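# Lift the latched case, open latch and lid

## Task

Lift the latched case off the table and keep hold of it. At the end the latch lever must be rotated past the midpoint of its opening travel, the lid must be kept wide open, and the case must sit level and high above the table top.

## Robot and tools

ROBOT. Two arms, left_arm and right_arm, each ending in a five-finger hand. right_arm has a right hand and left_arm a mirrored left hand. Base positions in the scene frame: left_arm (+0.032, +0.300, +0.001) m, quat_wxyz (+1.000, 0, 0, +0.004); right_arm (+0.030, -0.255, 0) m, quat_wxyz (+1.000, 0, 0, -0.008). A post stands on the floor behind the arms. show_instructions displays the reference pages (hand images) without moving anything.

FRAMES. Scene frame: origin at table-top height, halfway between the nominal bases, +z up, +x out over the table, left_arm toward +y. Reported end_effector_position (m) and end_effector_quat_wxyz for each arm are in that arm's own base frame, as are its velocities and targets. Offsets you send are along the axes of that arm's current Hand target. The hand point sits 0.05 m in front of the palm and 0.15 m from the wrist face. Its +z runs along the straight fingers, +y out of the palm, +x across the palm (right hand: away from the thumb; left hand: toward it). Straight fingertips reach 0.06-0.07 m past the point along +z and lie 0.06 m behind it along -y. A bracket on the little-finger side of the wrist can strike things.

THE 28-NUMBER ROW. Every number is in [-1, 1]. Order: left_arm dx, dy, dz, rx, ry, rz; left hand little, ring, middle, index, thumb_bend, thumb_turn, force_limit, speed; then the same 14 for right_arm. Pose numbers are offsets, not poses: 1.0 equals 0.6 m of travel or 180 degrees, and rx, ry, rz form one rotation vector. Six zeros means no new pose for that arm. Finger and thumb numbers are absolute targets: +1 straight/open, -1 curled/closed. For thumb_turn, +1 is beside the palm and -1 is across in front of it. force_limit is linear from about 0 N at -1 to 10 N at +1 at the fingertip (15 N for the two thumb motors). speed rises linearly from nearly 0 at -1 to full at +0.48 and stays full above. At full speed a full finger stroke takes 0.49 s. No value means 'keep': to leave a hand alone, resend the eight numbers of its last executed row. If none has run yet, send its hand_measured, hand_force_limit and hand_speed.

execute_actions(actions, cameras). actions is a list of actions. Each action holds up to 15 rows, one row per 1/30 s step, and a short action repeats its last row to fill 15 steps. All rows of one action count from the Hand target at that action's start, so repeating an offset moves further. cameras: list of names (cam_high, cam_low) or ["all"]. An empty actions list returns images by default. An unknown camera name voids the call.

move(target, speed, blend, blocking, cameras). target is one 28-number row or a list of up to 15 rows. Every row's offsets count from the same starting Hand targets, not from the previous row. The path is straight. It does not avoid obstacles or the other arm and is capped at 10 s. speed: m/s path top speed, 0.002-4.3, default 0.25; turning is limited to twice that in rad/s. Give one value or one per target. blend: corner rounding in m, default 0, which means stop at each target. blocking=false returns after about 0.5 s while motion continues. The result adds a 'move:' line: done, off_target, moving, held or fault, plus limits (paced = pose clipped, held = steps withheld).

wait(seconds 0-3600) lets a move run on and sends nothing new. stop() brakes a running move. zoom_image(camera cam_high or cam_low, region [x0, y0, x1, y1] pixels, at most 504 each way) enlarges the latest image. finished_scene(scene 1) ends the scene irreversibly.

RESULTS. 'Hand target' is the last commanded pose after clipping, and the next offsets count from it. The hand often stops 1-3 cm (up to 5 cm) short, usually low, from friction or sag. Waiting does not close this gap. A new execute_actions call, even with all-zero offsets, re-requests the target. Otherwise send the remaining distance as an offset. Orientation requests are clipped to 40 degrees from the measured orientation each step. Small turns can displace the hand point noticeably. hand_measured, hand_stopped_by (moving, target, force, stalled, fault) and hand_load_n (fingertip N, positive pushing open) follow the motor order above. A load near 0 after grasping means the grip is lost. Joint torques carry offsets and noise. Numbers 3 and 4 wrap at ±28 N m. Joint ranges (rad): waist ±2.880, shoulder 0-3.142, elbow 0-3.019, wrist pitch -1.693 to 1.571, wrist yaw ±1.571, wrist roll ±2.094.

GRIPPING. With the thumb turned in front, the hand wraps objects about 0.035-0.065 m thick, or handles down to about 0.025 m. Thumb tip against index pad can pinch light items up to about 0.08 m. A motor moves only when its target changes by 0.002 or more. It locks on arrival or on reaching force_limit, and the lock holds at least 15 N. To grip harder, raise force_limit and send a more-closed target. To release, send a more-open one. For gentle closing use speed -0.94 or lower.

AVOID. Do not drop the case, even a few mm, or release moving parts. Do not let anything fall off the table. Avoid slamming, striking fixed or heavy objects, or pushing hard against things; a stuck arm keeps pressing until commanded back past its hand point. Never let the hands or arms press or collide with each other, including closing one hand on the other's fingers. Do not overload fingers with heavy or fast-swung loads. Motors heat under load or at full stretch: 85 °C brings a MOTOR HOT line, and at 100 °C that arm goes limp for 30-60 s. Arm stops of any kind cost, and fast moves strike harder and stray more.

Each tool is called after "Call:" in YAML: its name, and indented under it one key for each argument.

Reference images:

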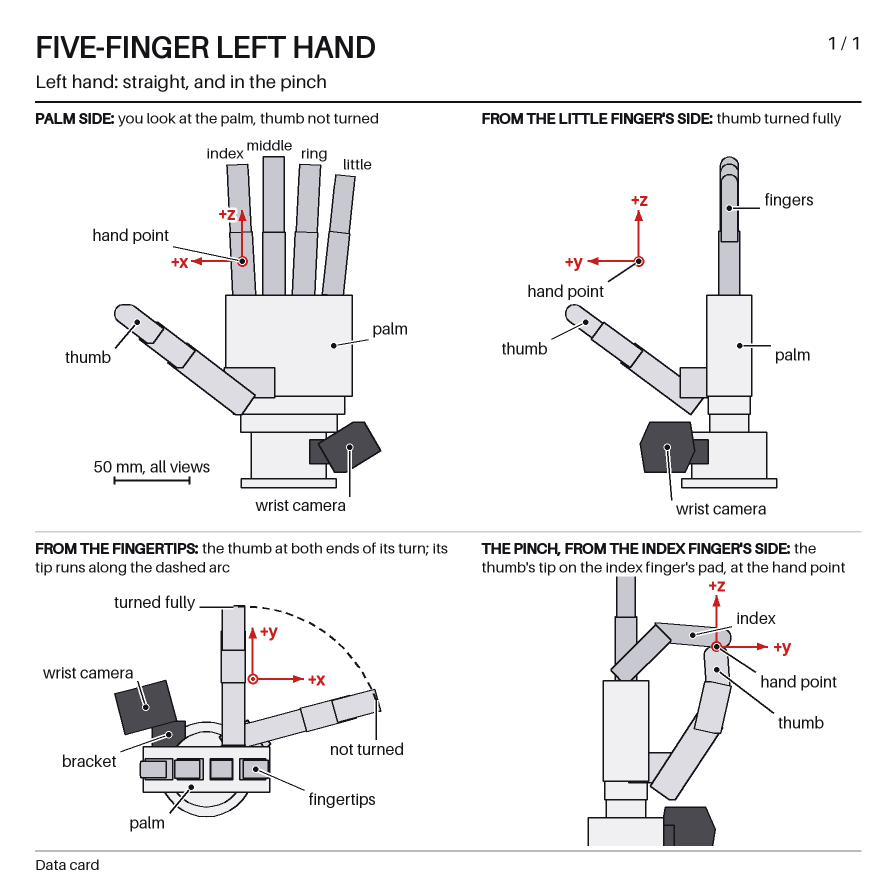

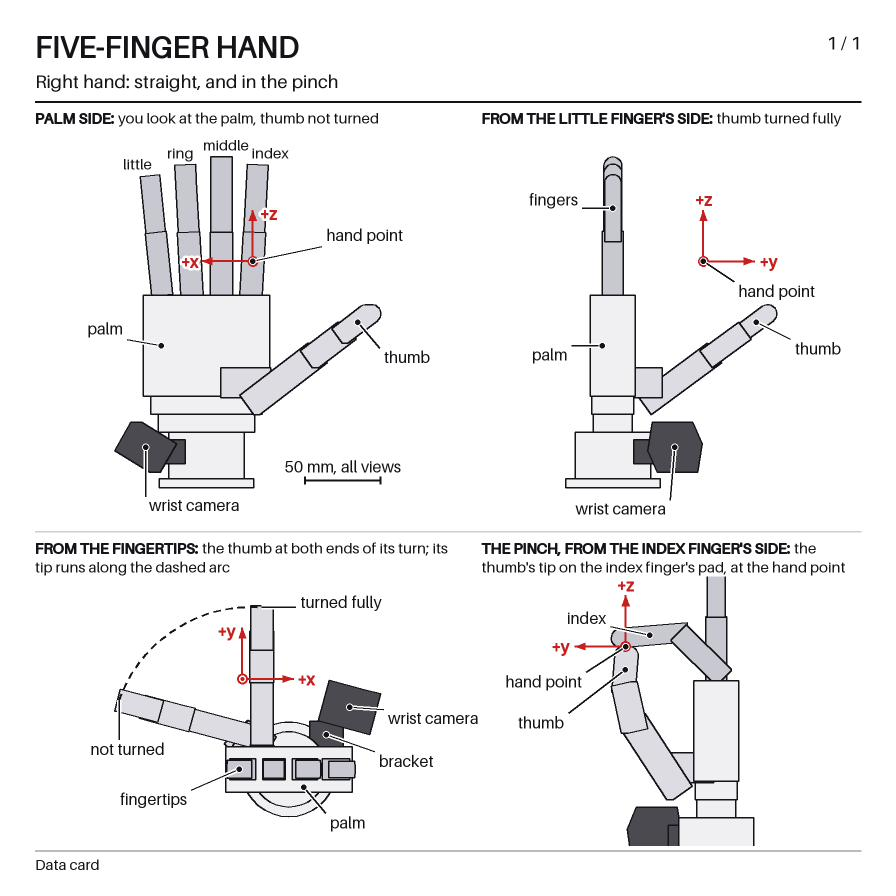

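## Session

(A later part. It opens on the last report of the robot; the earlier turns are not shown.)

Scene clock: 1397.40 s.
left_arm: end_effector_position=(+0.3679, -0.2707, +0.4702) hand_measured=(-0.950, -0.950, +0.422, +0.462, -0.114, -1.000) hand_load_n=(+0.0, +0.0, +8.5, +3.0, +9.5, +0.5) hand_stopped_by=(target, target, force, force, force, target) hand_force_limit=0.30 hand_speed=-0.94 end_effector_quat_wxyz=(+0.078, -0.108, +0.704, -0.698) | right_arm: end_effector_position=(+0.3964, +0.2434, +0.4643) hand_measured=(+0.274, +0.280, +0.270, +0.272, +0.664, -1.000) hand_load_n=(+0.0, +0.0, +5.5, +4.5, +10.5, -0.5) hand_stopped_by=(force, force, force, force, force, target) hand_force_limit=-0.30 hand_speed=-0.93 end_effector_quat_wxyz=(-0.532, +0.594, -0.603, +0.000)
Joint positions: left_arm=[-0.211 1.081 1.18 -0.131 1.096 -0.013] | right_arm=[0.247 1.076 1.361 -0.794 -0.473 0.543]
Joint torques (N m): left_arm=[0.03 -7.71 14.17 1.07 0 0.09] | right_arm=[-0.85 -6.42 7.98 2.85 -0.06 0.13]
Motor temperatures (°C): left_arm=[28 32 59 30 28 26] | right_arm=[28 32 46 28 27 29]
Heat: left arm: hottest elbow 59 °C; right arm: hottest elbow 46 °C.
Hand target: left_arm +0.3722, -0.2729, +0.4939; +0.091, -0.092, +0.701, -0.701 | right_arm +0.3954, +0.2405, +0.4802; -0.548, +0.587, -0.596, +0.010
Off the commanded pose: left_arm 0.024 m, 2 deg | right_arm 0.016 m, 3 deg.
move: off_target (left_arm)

Call:
move:
  target: [0,-0.01,0,0,0,0,-0.95,-0.95,0.2,0.2,-0.4,-1,0.3,-0.94,0,0,0,0,0,0,0.25,0.24,0.18,0.16,0.5,-1,-0.3,-0.93]
  speed: 0.03
  cameras: ["all"]

Call:
zoom_image:
  camera: "cam_low"
  region: [210, 76, 242, 108]

Scene clock: 1399.23 s.
left_arm: end_effector_position=(+0.3681, -0.2708, +0.4722) hand_measured=(-0.950, -0.950, +0.422, +0.462, -0.114, -1.000) hand_load_n=(+0.0, +0.0, +8.0, +2.0, +8.5, +0.5) hand_stopped_by=(target, target, force, force, force, target) hand_force_limit=0.30 hand_speed=-0.94 end_effector_quat_wxyz=(+0.074, -0.111, +0.705, -0.696) | right_arm: end_effector_position=(+0.3959, +0.2434, +0.4651) hand_measured=(+0.274, +0.280, +0.270, +0.272, +0.664, -1.000) hand_load_n=(+0.0, +0.0, +5.5, +5.0, +10.0, +0.0) hand_stopped_by=(force, force, force, force, force, target) hand_force_limit=-0.30 hand_speed=-0.93 end_effector_quat_wxyz=(-0.532, +0.593, -0.604, +0.000)
Joint positions: left_arm=[-0.211 1.084 1.191 -0.149 1.096 -0.013] | right_arm=[0.247 1.075 1.361 -0.794 -0.473 0.547]
Joint torques (N m): left_arm=[0.03 -7.94 14.61 1.16 -0.01 0.1] | right_arm=[-0.91 -6.3 7.98 2.85 -0.06 0.09]
Motor temperatures (°C): left_arm=[28 32 59 30 28 26] | right_arm=[28 32 46 28 27 29]
Heat: left arm: hottest elbow 59 °C; right arm: hottest elbow 46 °C.
Hand target: left_arm +0.3723, -0.2729, +0.4999; +0.091, -0.092, +0.701, -0.701 | right_arm +0.3953, +0.2405, +0.4802; -0.548, +0.587, -0.596, +0.010
Off the commanded pose: left_arm 0.028 m, 3 deg | right_arm 0.015 m, 2 deg.
move: off_target (left_arm)

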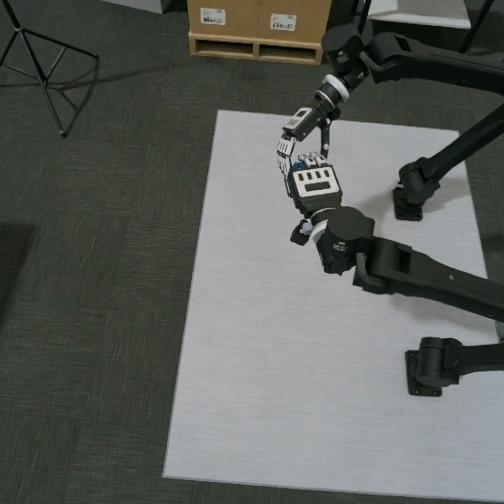

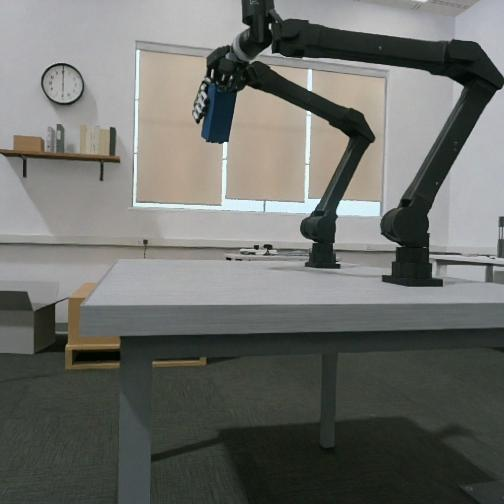

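Scaled by 15.750.

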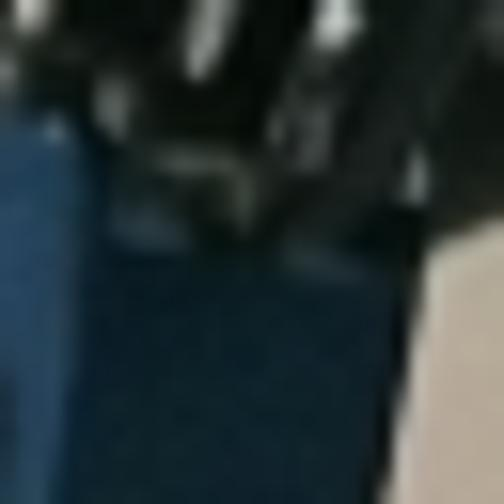

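Call:
move:
  target: [0,0,0,0,0,0,-0.95,-0.95,0.2,0.2,-0.5,-1,0.6,-0.94,0,0,0,0,0,0,0.25,0.24,0.18,0.16,0.5,-1,-0.3,-0.93]

Call:
move:
  target: [0,-0.01,0,0,0,0,-0.95,-0.95,0.2,0.2,-0.5,-1,0.6,-0.94,0,0,0,0,0,0,0.25,0.24,0.18,0.16,0.5,-1,-0.3,-0.93]
  speed: 0.03

Scene clock: 1402.30 s.
left_arm: end_effector_position=(+0.3680, -0.2714, +0.4730) hand_measured=(-0.950, -0.950, +0.422, +0.462, -0.168, -1.000) hand_load_n=(+0.0, +0.0, +10.0, +4.0, +11.0, +1.5) hand_stopped_by=(target, target, force, force, force, target) hand_force_limit=0.60 hand_speed=-0.94 end_effector_quat_wxyz=(+0.074, -0.110, +0.705, -0.697) | right_arm: end_effector_position=(+0.3958, +0.2437, +0.4655) hand_measured=(+0.274, +0.280, +0.270, +0.272, +0.664, -1.000) hand_load_n=(+0.0, +0.0, +4.5, +4.5, +10.5, +0.0) hand_stopped_by=(force, force, force, force, force, target) hand_force_limit=-0.30 hand_speed=-0.93 end_effector_quat_wxyz=(-0.533, +0.592, -0.604, -0.001)
Joint positions: left_arm=[-0.213 1.085 1.193 -0.149 1.096 -0.013] | right_arm=[0.247 1.075 1.361 -0.793 -0.474 0.549]
Joint torques (N m): left_arm=[0.15 -8 14.48 1.13 -0.02 0.09] | right_arm=[-0.85 -6.3 7.99 2.81 0 0.07]
Motor temperatures (°C): left_arm=[28 32 60 30 28 26] | right_arm=[28 32 46 28 27 29]
Heat: left arm: hottest elbow 60 °C; right arm: hottest elbow 46 °C.
Hand target: left_arm +0.3724, -0.2728, +0.5000; +0.091, -0.092, +0.701, -0.701 | right_arm +0.3954, +0.2405, +0.4802; -0.548, +0.587, -0.596, +0.010
Off the commanded pose: left_arm 0.027 m, 3 deg | right_arm 0.015 m, 3 deg.
move: done

Scene clock: 1402.83 s.
left_arm: end_effector_position=(+0.3683, -0.2715, +0.4751) hand_measured=(-0.950, -0.950, +0.422, +0.462, -0.168, -1.000) hand_load_n=(+0.0, +0.0, +10.0, +2.5, +11.0, +1.0) hand_stopped_by=(target, target, force, force, force, target) hand_force_limit=0.60 hand_speed=-0.94 end_effector_quat_wxyz=(+0.071, -0.113, +0.706, -0.695) | right_arm: end_effector_position=(+0.3957, +0.2438, +0.4668) hand_measured=(+0.274, +0.280, +0.270, +0.272, +0.664, -1.000) hand_load_n=(+0.0, +0.0, +4.5, +5.0, +10.0, +0.0) hand_stopped_by=(force, force, force, force, force, target) hand_force_limit=-0.30 hand_speed=-0.93 end_effector_quat_wxyz=(-0.534, +0.591, -0.604, -0.001)
Joint positions: left_arm=[-0.213 1.088 1.204 -0.166 1.097 -0.013] | right_arm=[0.247 1.073 1.361 -0.791 -0.474 0.552]
Joint torques (N m): left_arm=[0.21 -8.18 14.9 1.24 -0.02 0.09] | right_arm=[-0.91 -6.18 7.98 2.7 0 0.04]
Motor temperatures (°C): left_arm=[28 32 60 30 28 26] | right_arm=[28 32 46 28 27 29]
Heat: left arm: hottest elbow 60 °C; right arm: hottest elbow 46 °C.
Hand target: left_arm +0.3723, -0.2728, +0.5059; +0.091, -0.093, +0.701, -0.701 | right_arm +0.3954, +0.2405, +0.4801; -0.548, +0.587, -0.596, +0.010
Off the commanded pose: left_arm 0.031 m, 3 deg | right_arm 0.014 m, 2 deg.
move: off_target (left_arm)

Call:
move:
  target: [0,-0.01,0,0,0,0,-0.95,-0.95,0.2,0.2,-0.5,-1,0.6,-0.94,0,0,0,0,0,0,0.25,0.24,0.18,0.16,0.5,-1,-0.3,-0.93]
  speed: 0.03
  cameras: ["all"]

Call:
zoom_image:
  camera: "cam_low"
  region: [210, 72, 246, 108]

Call:
zoom_image:
  camera: "cam_high"
  region: [284, 145, 344, 205]

Scene clock: 1407.93 s.
left_arm: end_effector_position=(+0.3682, -0.2716, +0.4776) hand_measured=(-0.950, -0.950, +0.422, +0.462, -0.168, -1.000) hand_load_n=(+0.0, +0.0, +9.5, +1.5, +10.5, +0.0) hand_stopped_by=(target, target, force, force, force, target) hand_force_limit=0.60 hand_speed=-0.94 end_effector_quat_wxyz=(+0.068, -0.116, +0.707, -0.694) | right_arm: end_effector_position=(+0.3955, +0.2438, +0.4683) hand_measured=(+0.274, +0.280, +0.270, +0.272, +0.664, -1.000) hand_load_n=(+0.0, +0.0, +4.5, +5.5, +10.0, +0.0) hand_stopped_by=(force, force, force, force, force, target) hand_force_limit=-0.30 hand_speed=-0.93 end_effector_quat_wxyz=(-0.536, +0.590, -0.604, -0.001)
Joint positions: left_arm=[-0.213 1.092 1.216 -0.183 1.099 -0.013] | right_arm=[0.247 1.071 1.361 -0.788 -0.474 0.555]
Joint torques (N m): left_arm=[0.15 -8.35 15.31 1.32 -0.09 0.09] | right_arm=[-0.91 -6.01 7.99 2.58 0.01 0.01]
Motor temperatures (°C): left_arm=[28 32 61 30 28 26] | right_arm=[28 32 46 28 27 29]
Heat: left arm: hottest elbow 61 °C; right arm: hottest elbow 46 °C.
Hand target: left_arm +0.3723, -0.2728, +0.5120; +0.091, -0.092, +0.701, -0.701 | right_arm +0.3953, +0.2405, +0.4802; -0.548, +0.587, -0.596, +0.010
Off the commanded pose: left_arm 0.035 m, 4 deg | right_arm 0.012 m, 2 deg.
move: off_target (left_arm)

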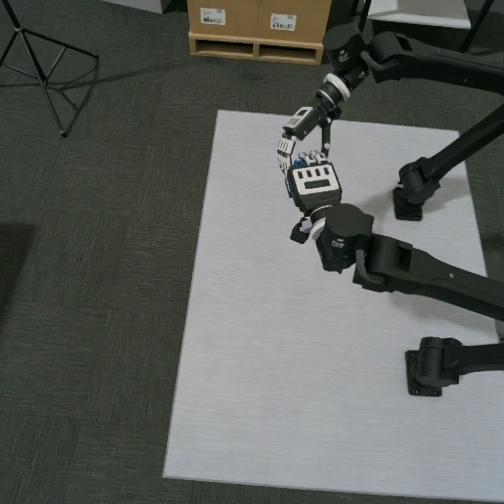

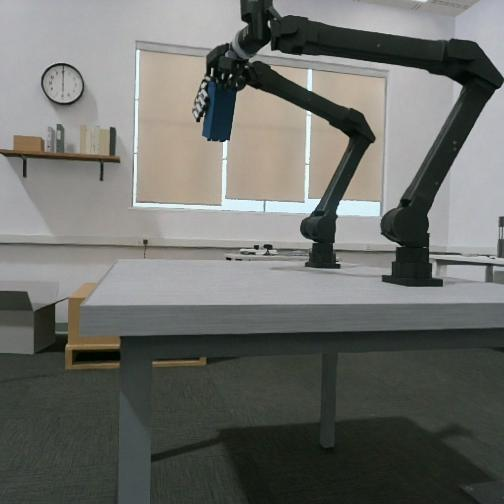

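Scaled by 14.000.

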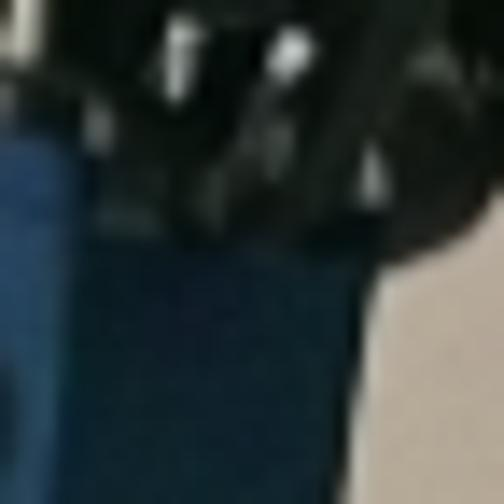

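Scaled by 8.400.

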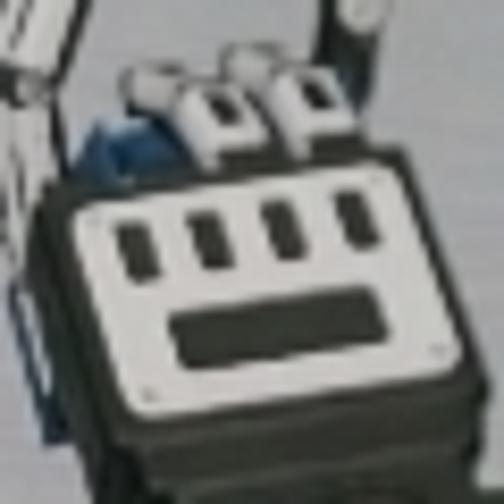

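Call:
move:
  target: [0,0.008,-0.02,0,0,0,-0.95,-0.95,0.2,0.2,-0.5,-1,0.6,-0.94,0,0,0,0,0,0,0.25,0.24,0.18,0.16,0.5,-1,-0.3,-0.93]
  speed: 0.03

Scene clock: 1420.40 s.
left_arm: end_effector_position=(+0.3659, -0.2690, +0.4778) hand_measured=(-0.950, -0.950, +0.422, +0.462, -0.168, -1.000) hand_load_n=(+0.0, +0.0, +10.0, +4.0, +10.0, +1.0) hand_stopped_by=(target, target, force, force, force, target) hand_force_limit=0.60 hand_speed=-0.94 end_effector_quat_wxyz=(+0.062, -0.110, +0.708, -0.695) | right_arm: end_effector_position=(+0.3943, +0.2449, +0.4688) hand_measured=(+0.274, +0.280, +0.270, +0.272, +0.664, -1.000) hand_load_n=(+0.0, +0.0, +3.5, +6.0, +11.0, -0.5) hand_stopped_by=(force, force, force, force, force, target) hand_force_limit=-0.30 hand_speed=-0.93 end_effector_quat_wxyz=(-0.537, +0.591, -0.602, -0.003)
Joint positions: left_arm=[-0.205 1.092 1.216 -0.183 1.122 -0.012] | right_arm=[0.249 1.071 1.361 -0.788 -0.479 0.555]
Joint torques (N m): left_arm=[1.79 -9.58 13.71 1.42 0.15 0.11] | right_arm=[-1.03 -5.95 7.99 2.58 0.16 0.01]
Motor temperatures (°C): left_arm=[28 32 62 30 28 26] | right_arm=[28 32 46 28 27 29]
Heat: left arm: hottest elbow 62 °C; right arm: hottest elbow 46 °C.
Hand target: left_arm +0.3692, -0.2613, +0.5072; +0.091, -0.092, +0.701, -0.701 | right_arm +0.3954, +0.2405, +0.4801; -0.548, +0.587, -0.596, +0.010
Off the commanded pose: left_arm 0.031 m, 4 deg | right_arm 0.012 m, 2 deg.
move: off_target (left_arm)

Call:
move:
  target: [0,-0.015,-0.01,0,0,0,-0.95,-0.95,0.2,0.2,-0.5,-1,0.6,-0.94,0,0,0,0,0,0,0.25,0.24,0.18,0.16,0.5,-1,-0.3,-0.93]
  speed: 0.03

Scene clock: 1421.97 s.
left_arm: end_effector_position=(+0.3644, -0.2659, +0.4787) hand_measured=(-0.950, -0.950, +0.422, +0.462, -0.168, -1.000) hand_load_n=(+0.0, +0.0, +10.5, +4.5, +10.5, +1.5) hand_stopped_by=(target, target, force, force, force, target) hand_force_limit=0.60 hand_speed=-0.94 end_effector_quat_wxyz=(+0.057, -0.112, +0.709, -0.694) | right_arm: end_effector_position=(+0.3927, +0.2472, +0.4691) hand_measured=(+0.274, +0.280, +0.270, +0.272, +0.664, -1.000) hand_load_n=(+0.0, +0.0, +3.0, +6.5, +11.0, +2.0) hand_stopped_by=(force, force, force, force, force, target) hand_force_limit=-0.30 hand_speed=-0.93 end_effector_quat_wxyz=(-0.537, +0.592, -0.601, -0.006)
Joint positions: left_arm=[-0.196 1.092 1.221 -0.199 1.136 -0.012] | right_arm=[0.253 1.071 1.361 -0.788 -0.481 0.557]
Joint torques (N m): left_arm=[2.32 -9.99 14.82 1.14 0.15 0.11] | right_arm=[-1.32 -5.95 7.99 2.58 0.24 -0.02]
Motor temperatures (°C): left_arm=[28 32 62 30 28 26] | right_arm=[28 32 46 28 27 29]
Heat: left arm: hottest elbow 62 °C; right arm: hottest elbow 46 °C.
Hand target: left_arm +0.3677, -0.2554, +0.5162; +0.091, -0.092, +0.701, -0.701 | right_arm +0.3955, +0.2405, +0.4801; -0.548, +0.586, -0.596, +0.010
Off the commanded pose: left_arm 0.039 m, 5 deg | right_arm 0.013 m, 2 deg.
move: off_target (left_arm)

Call:
move:
  target: [0,-0.015,-0.01,0,0,0,-0.95,-0.95,0.2,0.2,-0.5,-1,0.6,-0.94,0,0,0,0,0,0,0.25,0.24,0.18,0.16,0.5,-1,-0.3,-0.93]
  speed: 0.03
  cameras: ["all"]

Call:
zoom_image:
  camera: "cam_low"
  region: [204, 66, 252, 114]

Call:
zoom_image:
  camera: "cam_high"
  region: [284, 145, 344, 205]

Scene clock: 1423.97 s.
left_arm: end_effector_position=(+0.3622, -0.2624, +0.4819) hand_measured=(-0.950, -0.950, +0.422, +0.462, -0.168, -1.000) hand_load_n=(+0.0, +0.0, +10.5, +4.0, +10.5, +1.0) hand_stopped_by=(target, target, force, force, force, target) hand_force_limit=0.60 hand_speed=-0.94 end_effector_quat_wxyz=(+0.049, -0.115, +0.710, -0.693) | right_arm: end_effector_position=(+0.3908, +0.2500, +0.4706) hand_measured=(+0.274, +0.280, +0.270, +0.272, +0.664, -1.000) hand_load_n=(+0.0, +0.0, +2.5, +7.5, +11.5, +4.0) hand_stopped_by=(force, force, force, force, force, target) hand_force_limit=-0.30 hand_speed=-0.93 end_effector_quat_wxyz=(-0.538, +0.591, -0.600, -0.011)
Joint positions: left_arm=[-0.187 1.092 1.234 -0.227 1.151 -0.012] | right_arm=[0.259 1.07 1.361 -0.786 -0.485 0.567]
Joint torques (N m): left_arm=[2.78 -10.23 15.45 1.24 0.16 0.12] | right_arm=[-1.67 -5.89 8.01 2.47 0.39 -0.12]
Motor temperatures (°C): left_arm=[28 32 62 30 28 26] | right_arm=[28 32 46 28 27 29]
Heat: left arm: hottest elbow 62 °C; right arm: hottest elbow 46 °C.
Hand target: left_arm +0.3661, -0.2497, +0.5252; +0.091, -0.092, +0.701, -0.701 | right_arm +0.3954, +0.2404, +0.4801; -0.548, +0.587, -0.596, +0.010
Off the commanded pose: left_arm 0.045 m, 6 deg | right_arm 0.014 m, 3 deg.
move: off_target (left_arm)

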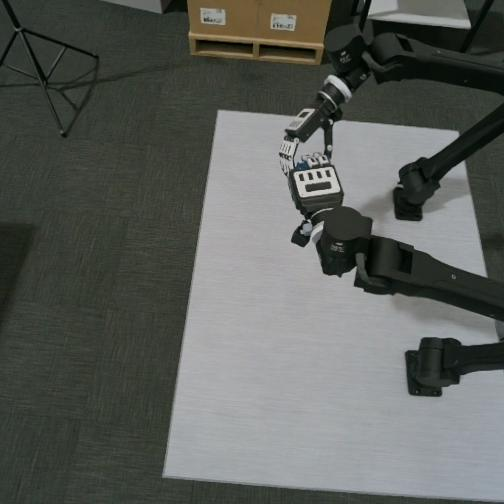

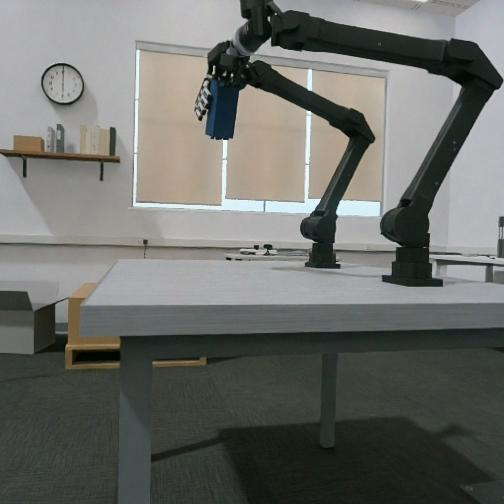

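Scaled by 10.500.

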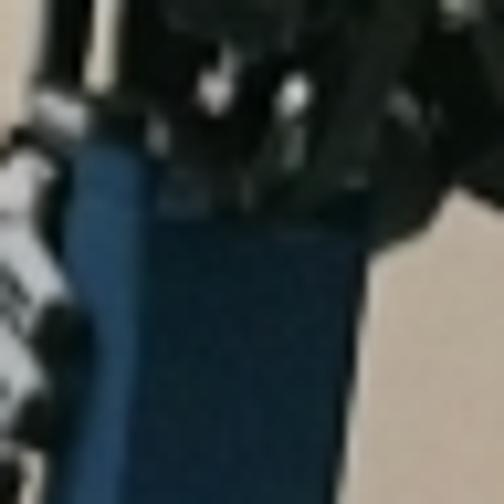

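Scaled by 8.400.

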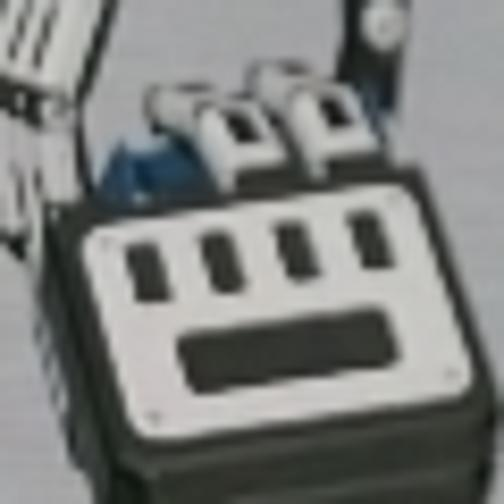

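Call:
move:
  target: [0,0.04,0.022,0,0,0,-0.95,-0.95,0.2,0.2,-0.5,-1,0.6,-0.94,0,0,0,0,0,0,0.25,0.24,0.18,0.16,0.5,-1,-0.3,-0.93]
  speed: 0.03

Scene clock: 1434.87 s.
left_arm: end_effector_position=(+0.3661, -0.2651, +0.4849) hand_measured=(-0.950, -0.950, +0.422, +0.462, -0.168, -1.000) hand_load_n=(+0.0, +0.0, +8.0, +1.5, +10.0, +1.5) hand_stopped_by=(target, target, force, force, force, target) hand_force_limit=0.60 hand_speed=-0.94 end_effector_quat_wxyz=(+0.063, -0.111, +0.707, -0.695) | right_arm: end_effector_position=(+0.3926, +0.2487, +0.4730) hand_measured=(+0.274, +0.280, +0.270, +0.272, +0.664, -1.000) hand_load_n=(+0.0, +0.0, +3.5, +7.0, +10.5, +2.0) hand_stopped_by=(force, force, force, force, force, target) hand_force_limit=-0.30 hand_speed=-0.93 end_effector_quat_wxyz=(-0.542, +0.588, -0.601, -0.007)
Joint positions: left_arm=[-0.194 1.092 1.234 -0.2 1.131 -0.012] | right_arm=[0.257 1.068 1.361 -0.777 -0.479 0.571]
Joint torques (N m): left_arm=[0.79 -9.47 11.22 2.56 -0.38 0.12] | right_arm=[-1.49 -5.6 8.01 2.15 0.18 -0.16]
Motor temperatures (°C): left_arm=[28 32 61 30 28 26] | right_arm=[28 32 46 28 27 29]
Heat: left arm: hottest elbow 61 °C; right arm: hottest elbow 46 °C.
Hand target: left_arm +0.3696, -0.2624, +0.5012; +0.091, -0.092, +0.701, -0.701 | right_arm +0.3954, +0.2404, +0.4802; -0.548, +0.586, -0.596, +0.010
Off the commanded pose: left_arm 0.017 m, 4 deg | right_arm 0.011 m, 2 deg.
move: off_target (left_arm)

Call:
move:
  target: [0,0.0,0.013,0,0,0,-0.95,-0.95,0.2,0.2,-0.5,-1,0.6,-0.94,0,0,0,0,0,0,0.25,0.24,0.18,0.16,0.5,-1,-0.3,-0.93]
  speed: 0.03

Scene clock: 1436.90 s.
left_arm: end_effector_position=(+0.3673, -0.2694, +0.4852) hand_measured=(-0.950, -0.950, +0.422, +0.462, -0.168, -1.000) hand_load_n=(+0.0, +0.0, +6.5, +0.0, +9.5, +1.0) hand_stopped_by=(target, target, force, force, force, target) hand_force_limit=0.60 hand_speed=-0.94 end_effector_quat_wxyz=(+0.068, -0.112, +0.707, -0.695) | right_arm: end_effector_position=(+0.3940, +0.2460, +0.4734) hand_measured=(+0.274, +0.280, +0.270, +0.272, +0.664, -1.000) hand_load_n=(+0.0, +0.0, +4.0, +6.0, +10.5, +0.0) hand_stopped_by=(force, force, force, force, force, target) hand_force_limit=-0.30 hand_speed=-0.93 end_effector_quat_wxyz=(+0.542, -0.586, +0.603, +0.004)
Joint positions: left_arm=[-0.206 1.092 1.234 -0.195 1.11 -0.012] | right_arm=[0.25 1.066 1.361 -0.777 -0.477 0.571]
Joint torques (N m): left_arm=[0.21 -8.76 11.67 2.54 -0.29 0.11] | right_arm=[-1.14 -5.54 8.01 2.17 0.11 -0.16]
Motor temperatures (°C): left_arm=[28 32 61 30 28 26] | right_arm=[28 32 46 28 27 29]
Heat: left arm: hottest elbow 61 °C; right arm: hottest elbow 46 °C.
Hand target: left_arm +0.3714, -0.2700, +0.5012; +0.091, -0.092, +0.701, -0.701 | right_arm +0.3954, +0.2405, +0.4802; +0.548, -0.586, +0.596, -0.010
Off the commanded pose: left_arm 0.017 m, 4 deg | right_arm 0.009 m, 2 deg.
move: off_target (left_arm)

Call:
move:
  target:
    - [0,0,0,0,0,0,-0.95,-0.95,0.2,0.2,0.3,-1,0.6,-0.5,0,0,0,0,0,0,0.25,0.24,0.18,0.16,0.5,-1,-0.3,-0.93]
    - [0,0,0,0,0,0,-0.95,-0.95,1,1,0.3,-1,0.6,-0.5,0,0,0,0,0,0,0.25,0.24,0.18,0.16,0.5,-1,-0.3,-0.93]

Call:
move:
  target:
    - [0.0,-0.01,-0.03,0,0,0,-0.95,-0.95,1,1,0.3,-1,0.6,-0.5,0,0,0,0,0,0,0.25,0.24,0.18,0.16,0.5,-1,-0.3,-0.93]
    - [0.0,-0.08,-0.1,0,0,0,-0.95,-0.95,1,1,0.3,-1,0.6,-0.5,0,0,0,0,0,0,0.25,0.24,0.18,0.16,0.5,-1,-0.3,-0.93]
  speed: 0.06
  cameras: ["all"]

Call:
zoom_image:
  camera: "cam_low"
  region: [190, 70, 250, 130]

Call:
zoom_image:
  camera: "cam_high"
  region: [284, 145, 344, 205]

Scene clock: 1440.67 s.
left_arm: end_effector_position=(+0.3692, -0.2697, +0.4874) hand_measured=(-0.950, -0.950, +1.000, +1.000, +0.300, -1.000) hand_load_n=(+0.0, +0.0, +0.0, +0.0, +0.0, +0.0) hand_stopped_by=(target, target, target, target, target, target) hand_force_limit=0.60 hand_speed=-0.50 end_effector_quat_wxyz=(+0.075, -0.108, +0.705, -0.697) | right_arm: end_effector_position=(+0.3961, +0.2432, +0.4710) hand_measured=(+0.274, +0.280, +0.270, +0.272, +0.664, -1.000) hand_load_n=(+0.0, +0.0, +5.0, +3.5, +10.5, +0.0) hand_stopped_by=(force, force, force, force, force, target) hand_force_limit=-0.30 hand_speed=-0.93 end_effector_quat_wxyz=(-0.540, +0.588, -0.602, +0.004)
Joint positions: left_arm=[-0.207 1.092 1.234 -0.178 1.105 -0.012] | right_arm=[0.247 1.066 1.359 -0.777 -0.468 0.556]
Joint torques (N m): left_arm=[0.21 -8.7 11.67 1.94 -0.11 0.11] | right_arm=[-0.91 -5.6 8.09 2.17 -0.21 0]
Motor temperatures (°C): left_arm=[28 32 60 30 28 26] | right_arm=[28 32 46 28 27 29]
Heat: left arm: hottest elbow 60 °C; right arm: hottest elbow 46 °C.
Hand target: left_arm +0.3715, -0.2700, +0.5012; +0.091, -0.092, +0.701, -0.701 | right_arm +0.3954, +0.2404, +0.4801; -0.548, +0.586, -0.596, +0.010
Off the commanded pose: left_arm 0.014 m, 3 deg | right_arm 0.010 m, 1 deg.
move: done; target 2's new numbers were sent with left_arm's hand 0.014 m and 3 deg from that target

Scene clock: 1442.83 s.
left_arm: end_effector_position=(+0.3598, -0.2143, +0.5197) hand_measured=(-0.950, -0.950, +1.000, +1.000, +0.300, -1.000) hand_load_n=(+0.0, +0.0, -0.5, +0.0, +0.0, +0.0) hand_stopped_by=(target, target, target, target, target, target) hand_force_limit=0.60 hand_speed=-0.50 end_effector_quat_wxyz=(+0.067, -0.114, +0.704, -0.698) | right_arm: end_effector_position=(+0.3961, +0.2432, +0.4710) hand_measured=(+0.274, +0.280, +0.270, +0.272, +0.664, -1.000) hand_load_n=(+0.0, +0.0, +5.0, +3.5, +10.0, +0.0) hand_stopped_by=(force, force, force, force, force, target) hand_force_limit=-0.30 hand_speed=-0.93 end_effector_quat_wxyz=(-0.540, +0.588, -0.602, +0.004)
Joint positions: left_arm=[-0.053 1.07 1.307 -0.292 1.261 -0.012] | right_arm=[0.247 1.066 1.359 -0.777 -0.468 0.556]
Joint torques (N m): left_arm=[0.73 -8.94 13.94 1.09 0.08 0.08] | right_arm=[-0.91 -5.6 8.1 2.18 -0.21 0]
Motor temperatures (°C): left_arm=[28 32 60 30 28 26] | right_arm=[28 32 46 28 27 29]
Heat: left arm: hottest elbow 60 °C; right arm: hottest elbow 46 °C.
Hand target: left_arm +0.3562, -0.2120, +0.5491; +0.091, -0.092, +0.701, -0.701 | right_arm +0.3954, +0.2404, +0.4801; -0.548, +0.586, -0.596, +0.010
Off the commanded pose: left_arm 0.030 m, 4 deg | right_arm 0.010 m, 1 deg.
move: off_target (left_arm)

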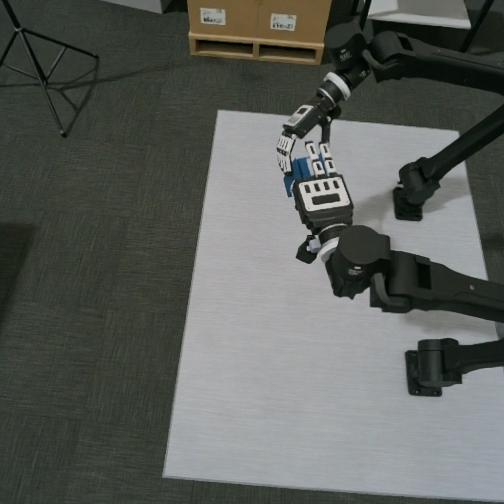

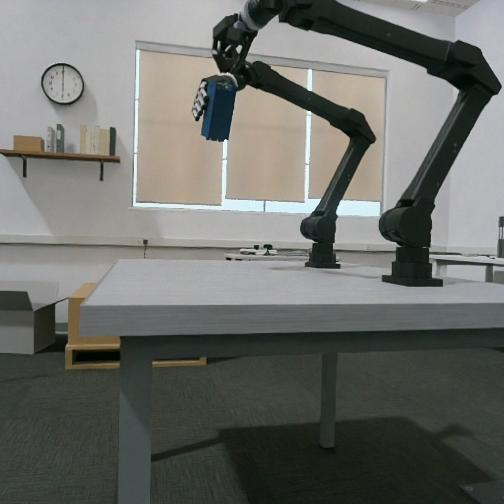

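Scaled by 8.400.

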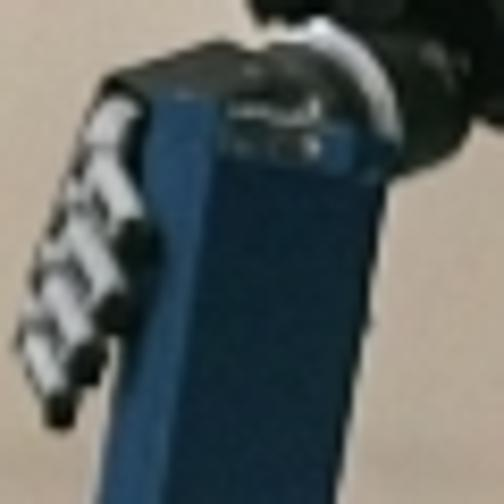

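Scaled by 8.400.

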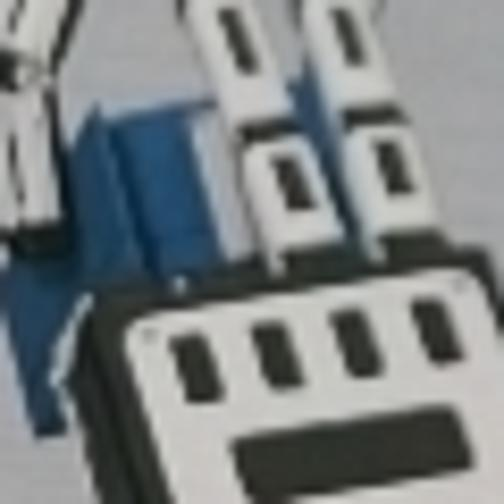

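Call:
move:
  target: [0.0,-0.03,-0.12,0,0,0,-0.95,-0.95,1,1,0.3,-1,0.6,-0.5,0,0,0,0,0,0,0.25,0.24,0.18,0.16,0.5,-1,-0.3,-0.93]
  speed: 0.12
  cameras: ["all"]

Call:
zoom_image:
  camera: "cam_low"
  region: [210, 72, 242, 104]

Call:
zoom_image:
  camera: "cam_high"
  region: [289, 150, 335, 196]

Scene clock: 1444.97 s.
left_arm: end_effector_position=(+0.3438, -0.1415, +0.5411) hand_measured=(-0.950, -0.950, +1.000, +1.000, +0.300, -1.000) hand_load_n=(+0.5, +0.0, -0.5, -0.5, +0.0, +0.0) hand_stopped_by=(target, target, target, target, target, target) hand_force_limit=0.60 hand_speed=-0.50 end_effector_quat_wxyz=(+0.075, -0.109, +0.700, -0.702) | right_arm: end_effector_position=(+0.3961, +0.2432, +0.4710) hand_measured=(+0.274, +0.280, +0.270, +0.272, +0.664, -1.000) hand_load_n=(+0.0, +0.0, +5.0, +4.0, +10.5, +0.0) hand_stopped_by=(force, force, force, force, force, target) hand_force_limit=-0.30 hand_speed=-0.93 end_effector_quat_wxyz=(-0.540, +0.588, -0.602, +0.004)
Joint positions: left_arm=[0.167 1.047 1.341 -0.331 1.477 -0.012] | right_arm=[0.247 1.066 1.359 -0.777 -0.468 0.556]
Joint torques (N m): left_arm=[0.26 -8.06 13.49 0.99 0.07 -0.09] | right_arm=[-0.91 -5.54 8.09 2.18 -0.2 0]
Motor temperatures (°C): left_arm=[28 32 60 30 28 26] | right_arm=[28 32 46 28 27 29]
Heat: left arm: hottest elbow 60 °C; right arm: hottest elbow 46 °C.
Hand target: left_arm +0.3376, -0.1424, +0.5672; +0.091, -0.092, +0.701, -0.701 | right_arm +0.3954, +0.2404, +0.4801; -0.548, +0.586, -0.596, +0.010
Off the commanded pose: left_arm 0.027 m, 3 deg | right_arm 0.010 m, 1 deg.
move: off_target (left_arm)

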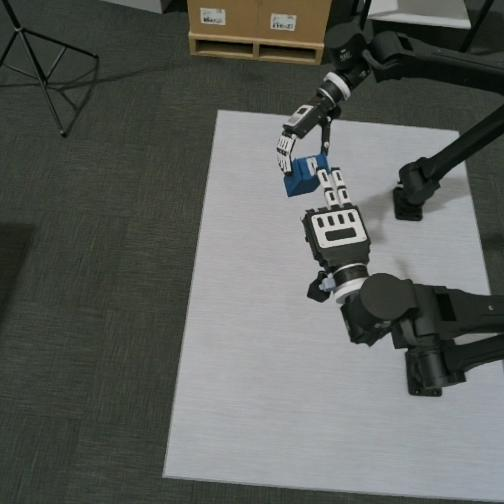

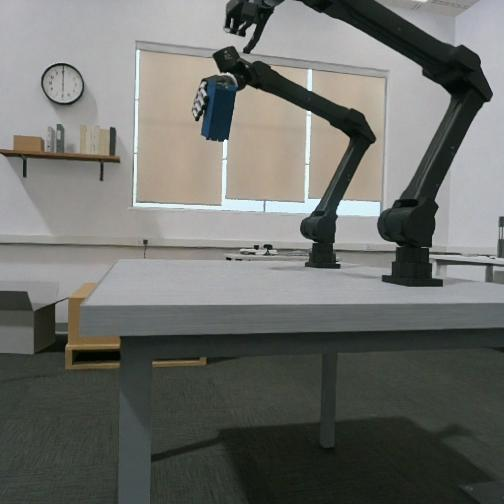

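Scaled by 15.750.

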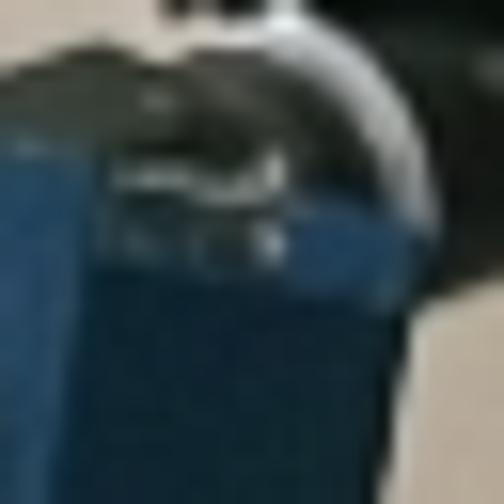

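Scaled by 10.957.

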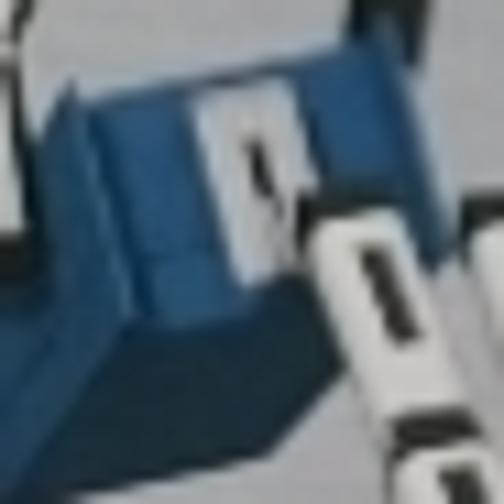

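Call:
move:
  target: [0.0,-0.0,-0.12,0,0,0,-0.95,-0.95,1,1,0.3,-1,0.6,-0.5,0,0,0,0,0,0,0.25,0.24,0.18,0.16,0.5,-1,-0.3,-0.93]
  speed: 0.12
  cameras: ["all"]

Call:
zoom_image:
  camera: "cam_low"
  region: [212, 76, 240, 104]

Call:
zoom_image:
  camera: "cam_high"
  region: [289, 150, 335, 196]

Scene clock: 1450.70 s.
left_arm: end_effector_position=(+0.3219, -0.0733, +0.5586) hand_measured=(-0.950, -0.950, +1.000, +1.000, +0.300, -1.000) hand_load_n=(+0.0, +0.0, +0.0, +0.0, +0.0, +0.5) hand_stopped_by=(target, target, target, target, target, target) hand_force_limit=0.60 hand_speed=-0.50 end_effector_quat_wxyz=(+0.136, -0.138, +0.694, -0.694) | right_arm: end_effector_position=(+0.3961, +0.2432, +0.4710) hand_measured=(+0.274, +0.280, +0.270, +0.272, +0.664, -1.000) hand_load_n=(+0.0, +0.0, +5.0, +4.0, +10.5, +0.0) hand_stopped_by=(force, force, force, force, force, target) hand_force_limit=-0.30 hand_speed=-0.93 end_effector_quat_wxyz=(-0.540, +0.588, -0.602, +0.004)
Joint positions: left_arm=[0.405 0.984 1.341 -0.331 1.585 -0.028] | right_arm=[0.247 1.066 1.359 -0.777 -0.468 0.556]
Joint torques (N m): left_arm=[0.32 -5.77 10.63 0.95 -0.02 -0.16] | right_arm=[-0.97 -5.6 8.09 2.18 -0.2 0]
Motor temperatures (°C): left_arm=[28 32 60 30 28 26] | right_arm=[28 32 46 28 27 29]
Heat: left arm: hottest elbow 60 °C; right arm: hottest elbow 46 °C.
Hand target: left_arm +0.3192, -0.0728, +0.5672; +0.091, -0.092, +0.701, -0.701 | right_arm +0.3954, +0.2404, +0.4801; -0.548, +0.586, -0.596, +0.010
Off the commanded pose: left_arm 0.009 m, 7 deg | right_arm 0.010 m, 1 deg.
joint sent to its limit (left arm) — joint 5 (wrist yaw), upper limit. The joint targets are off in orientation, not in position.
move: off_target (left_arm)

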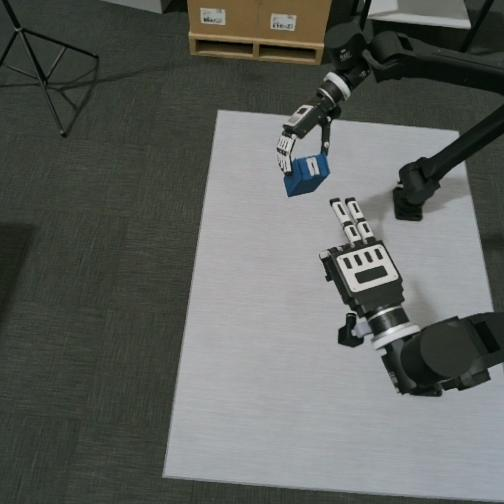

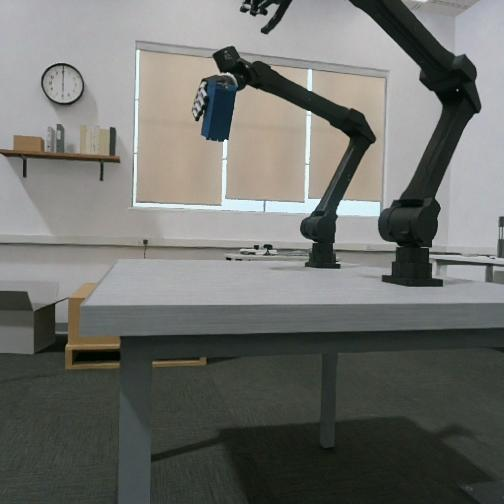

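Scaled by 18.000.

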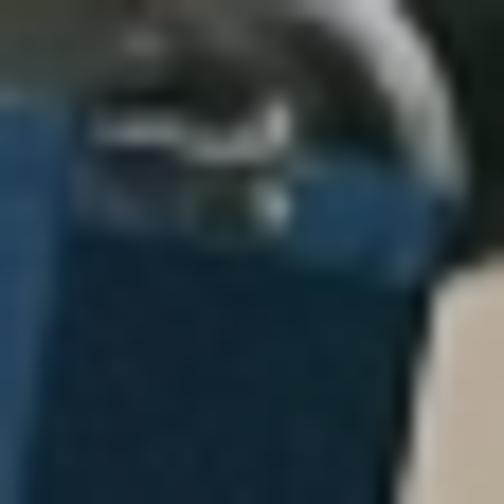

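Scaled by 10.957.

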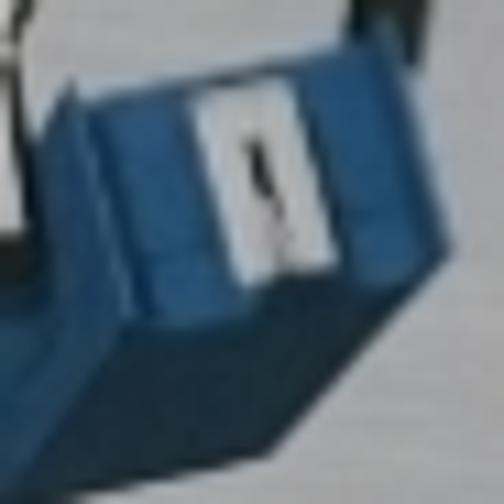

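Call:
zoom_image:
  camera: "cam_low"
  region: [214, 78, 232, 96]

Call:
zoom_image:
  camera: "cam_high"
  region: [300, 152, 326, 178]

Scaled by 28.000.

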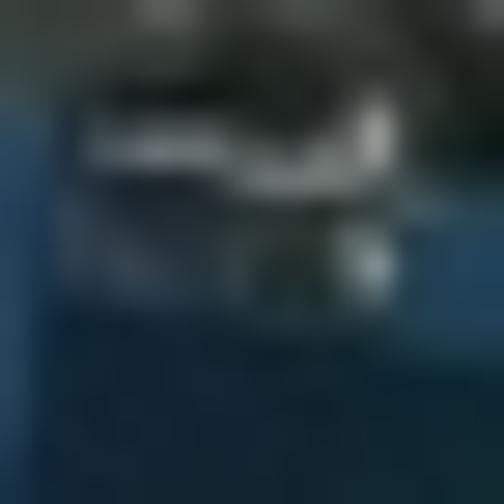

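Scaled by 19.385.

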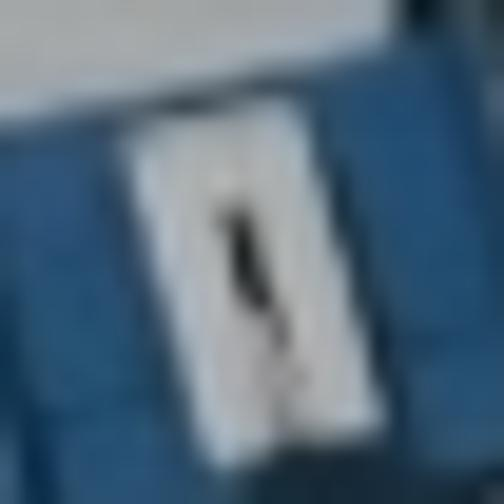

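Call:
zoom_image:
  camera: "cam_low"
  region: [184, 76, 254, 146]

Call:
zoom_image:
  camera: "cam_high"
  region: [270, 140, 340, 210]

Scaled by 7.200.

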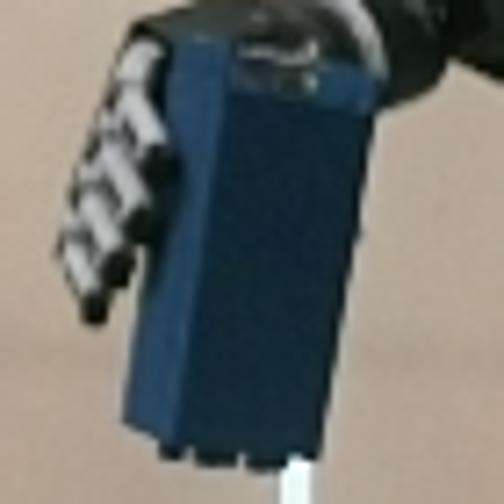

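Scaled by 7.200.

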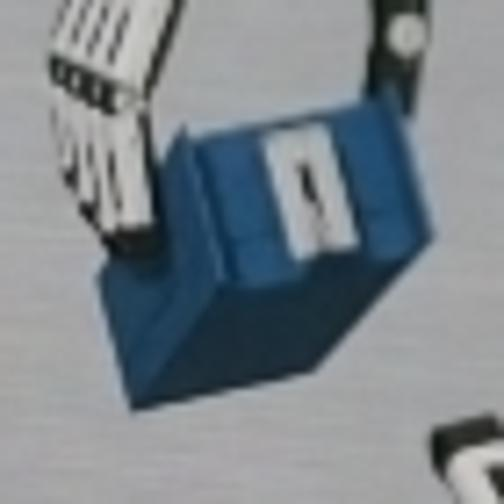

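Call:
move:
  target: [0,0,0,0,0,0,-0.95,-0.95,1,1,0.3,-1,0.6,-0.5,0,0,0,-0.0083,0.0576,-0.0812,0.25,0.24,0.18,0.16,0.5,-1,-0.3,-0.93]
  speed: 0.1
  cameras: ["all"]

Call:
zoom_image:
  camera: "cam_low"
  region: [194, 74, 254, 134]

Call:
zoom_image:
  camera: "cam_high"
  region: [280, 140, 340, 200]

Scene clock: 1493.10 s.
left_arm: end_effector_position=(+0.3218, -0.0733, +0.5586) hand_measured=(-0.950, -0.950, +1.000, +1.000, +0.300, -1.000) hand_load_n=(+0.0, +0.0, +0.0, +0.0, +0.0, +0.0) hand_stopped_by=(target, target, target, target, target, target) hand_force_limit=0.60 hand_speed=-0.50 end_effector_quat_wxyz=(+0.136, -0.139, +0.694, -0.694) | right_arm: end_effector_position=(+0.3931, +0.2370, +0.4512) hand_measured=(+0.274, +0.280, +0.270, +0.272, +0.664, -1.000) hand_load_n=(+0.0, +0.0, +5.0, +4.0, +10.5, +0.0) hand_stopped_by=(force, force, force, force, force, target) hand_force_limit=-0.30 hand_speed=-0.93 end_effector_quat_wxyz=(-0.460, +0.663, -0.579, +0.113)
Joint positions: left_arm=[0.405 0.984 1.341 -0.331 1.585 -0.03] | right_arm=[0.346 1.1 1.459 -0.96 -0.221 0.328]
Joint torques (N m): left_arm=[0.32 -6.07 10.55 1.02 -0.02 -0.15] | right_arm=[-0.03 -5.01 11.23 1.91 0.01 -0.08]
Motor temperatures (°C): left_arm=[28 32 56 30 28 26] | right_arm=[28 31 47 28 27 29]
Heat: left arm: hottest elbow 56 °C; right arm: hottest elbow 47 °C.
Hand target: left_arm +0.3192, -0.0728, +0.5672; +0.091, -0.092, +0.701, -0.701 | right_arm +0.3954, +0.2405, +0.4800; -0.479, +0.661, -0.564, +0.125
Off the commanded pose: left_arm 0.009 m, 7 deg | right_arm 0.029 m, 3 deg.
joint sent to its limit (left arm) — joint 5 (wrist yaw), upper limit. The joint targets are off in orientation, not in position.
move: off_target (right_arm)

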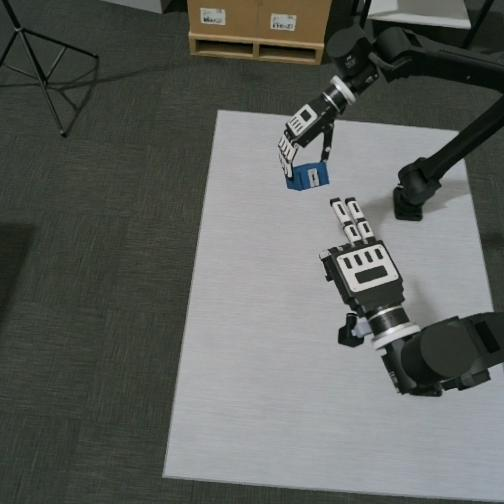

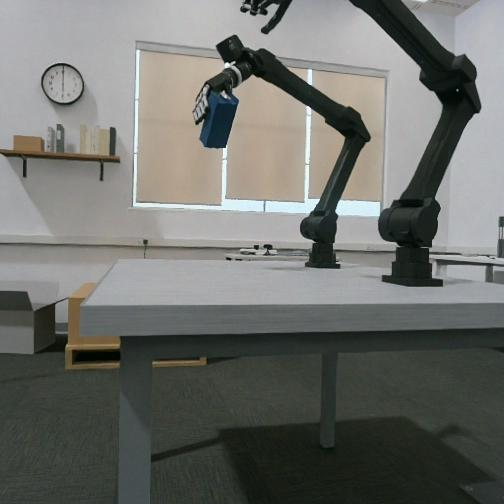

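Scaled by 8.400.

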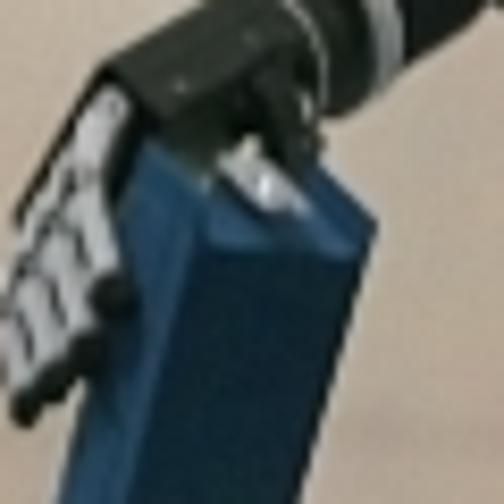

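Scaled by 8.400.

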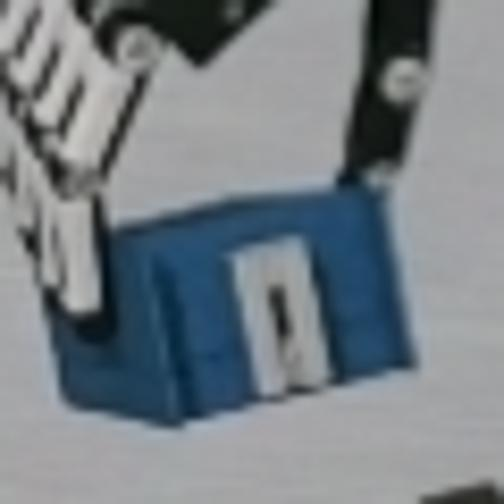

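Call:
zoom_image:
  camera: "cam_low"
  region: [212, 86, 242, 116]

Call:
zoom_image:
  camera: "cam_high"
  region: [292, 160, 332, 200]

Scaled by 16.800.

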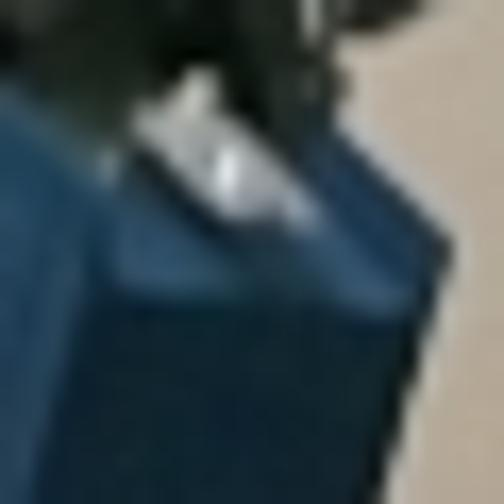

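Scaled by 12.600.

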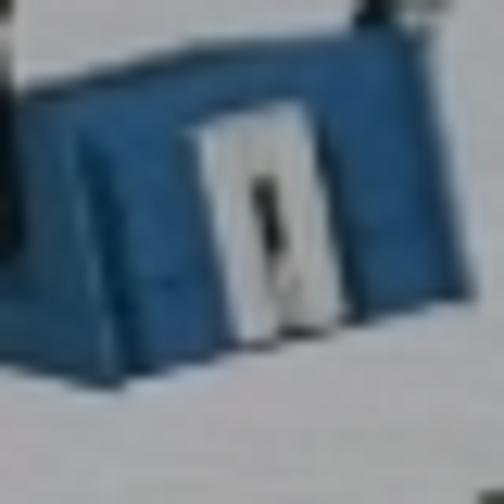

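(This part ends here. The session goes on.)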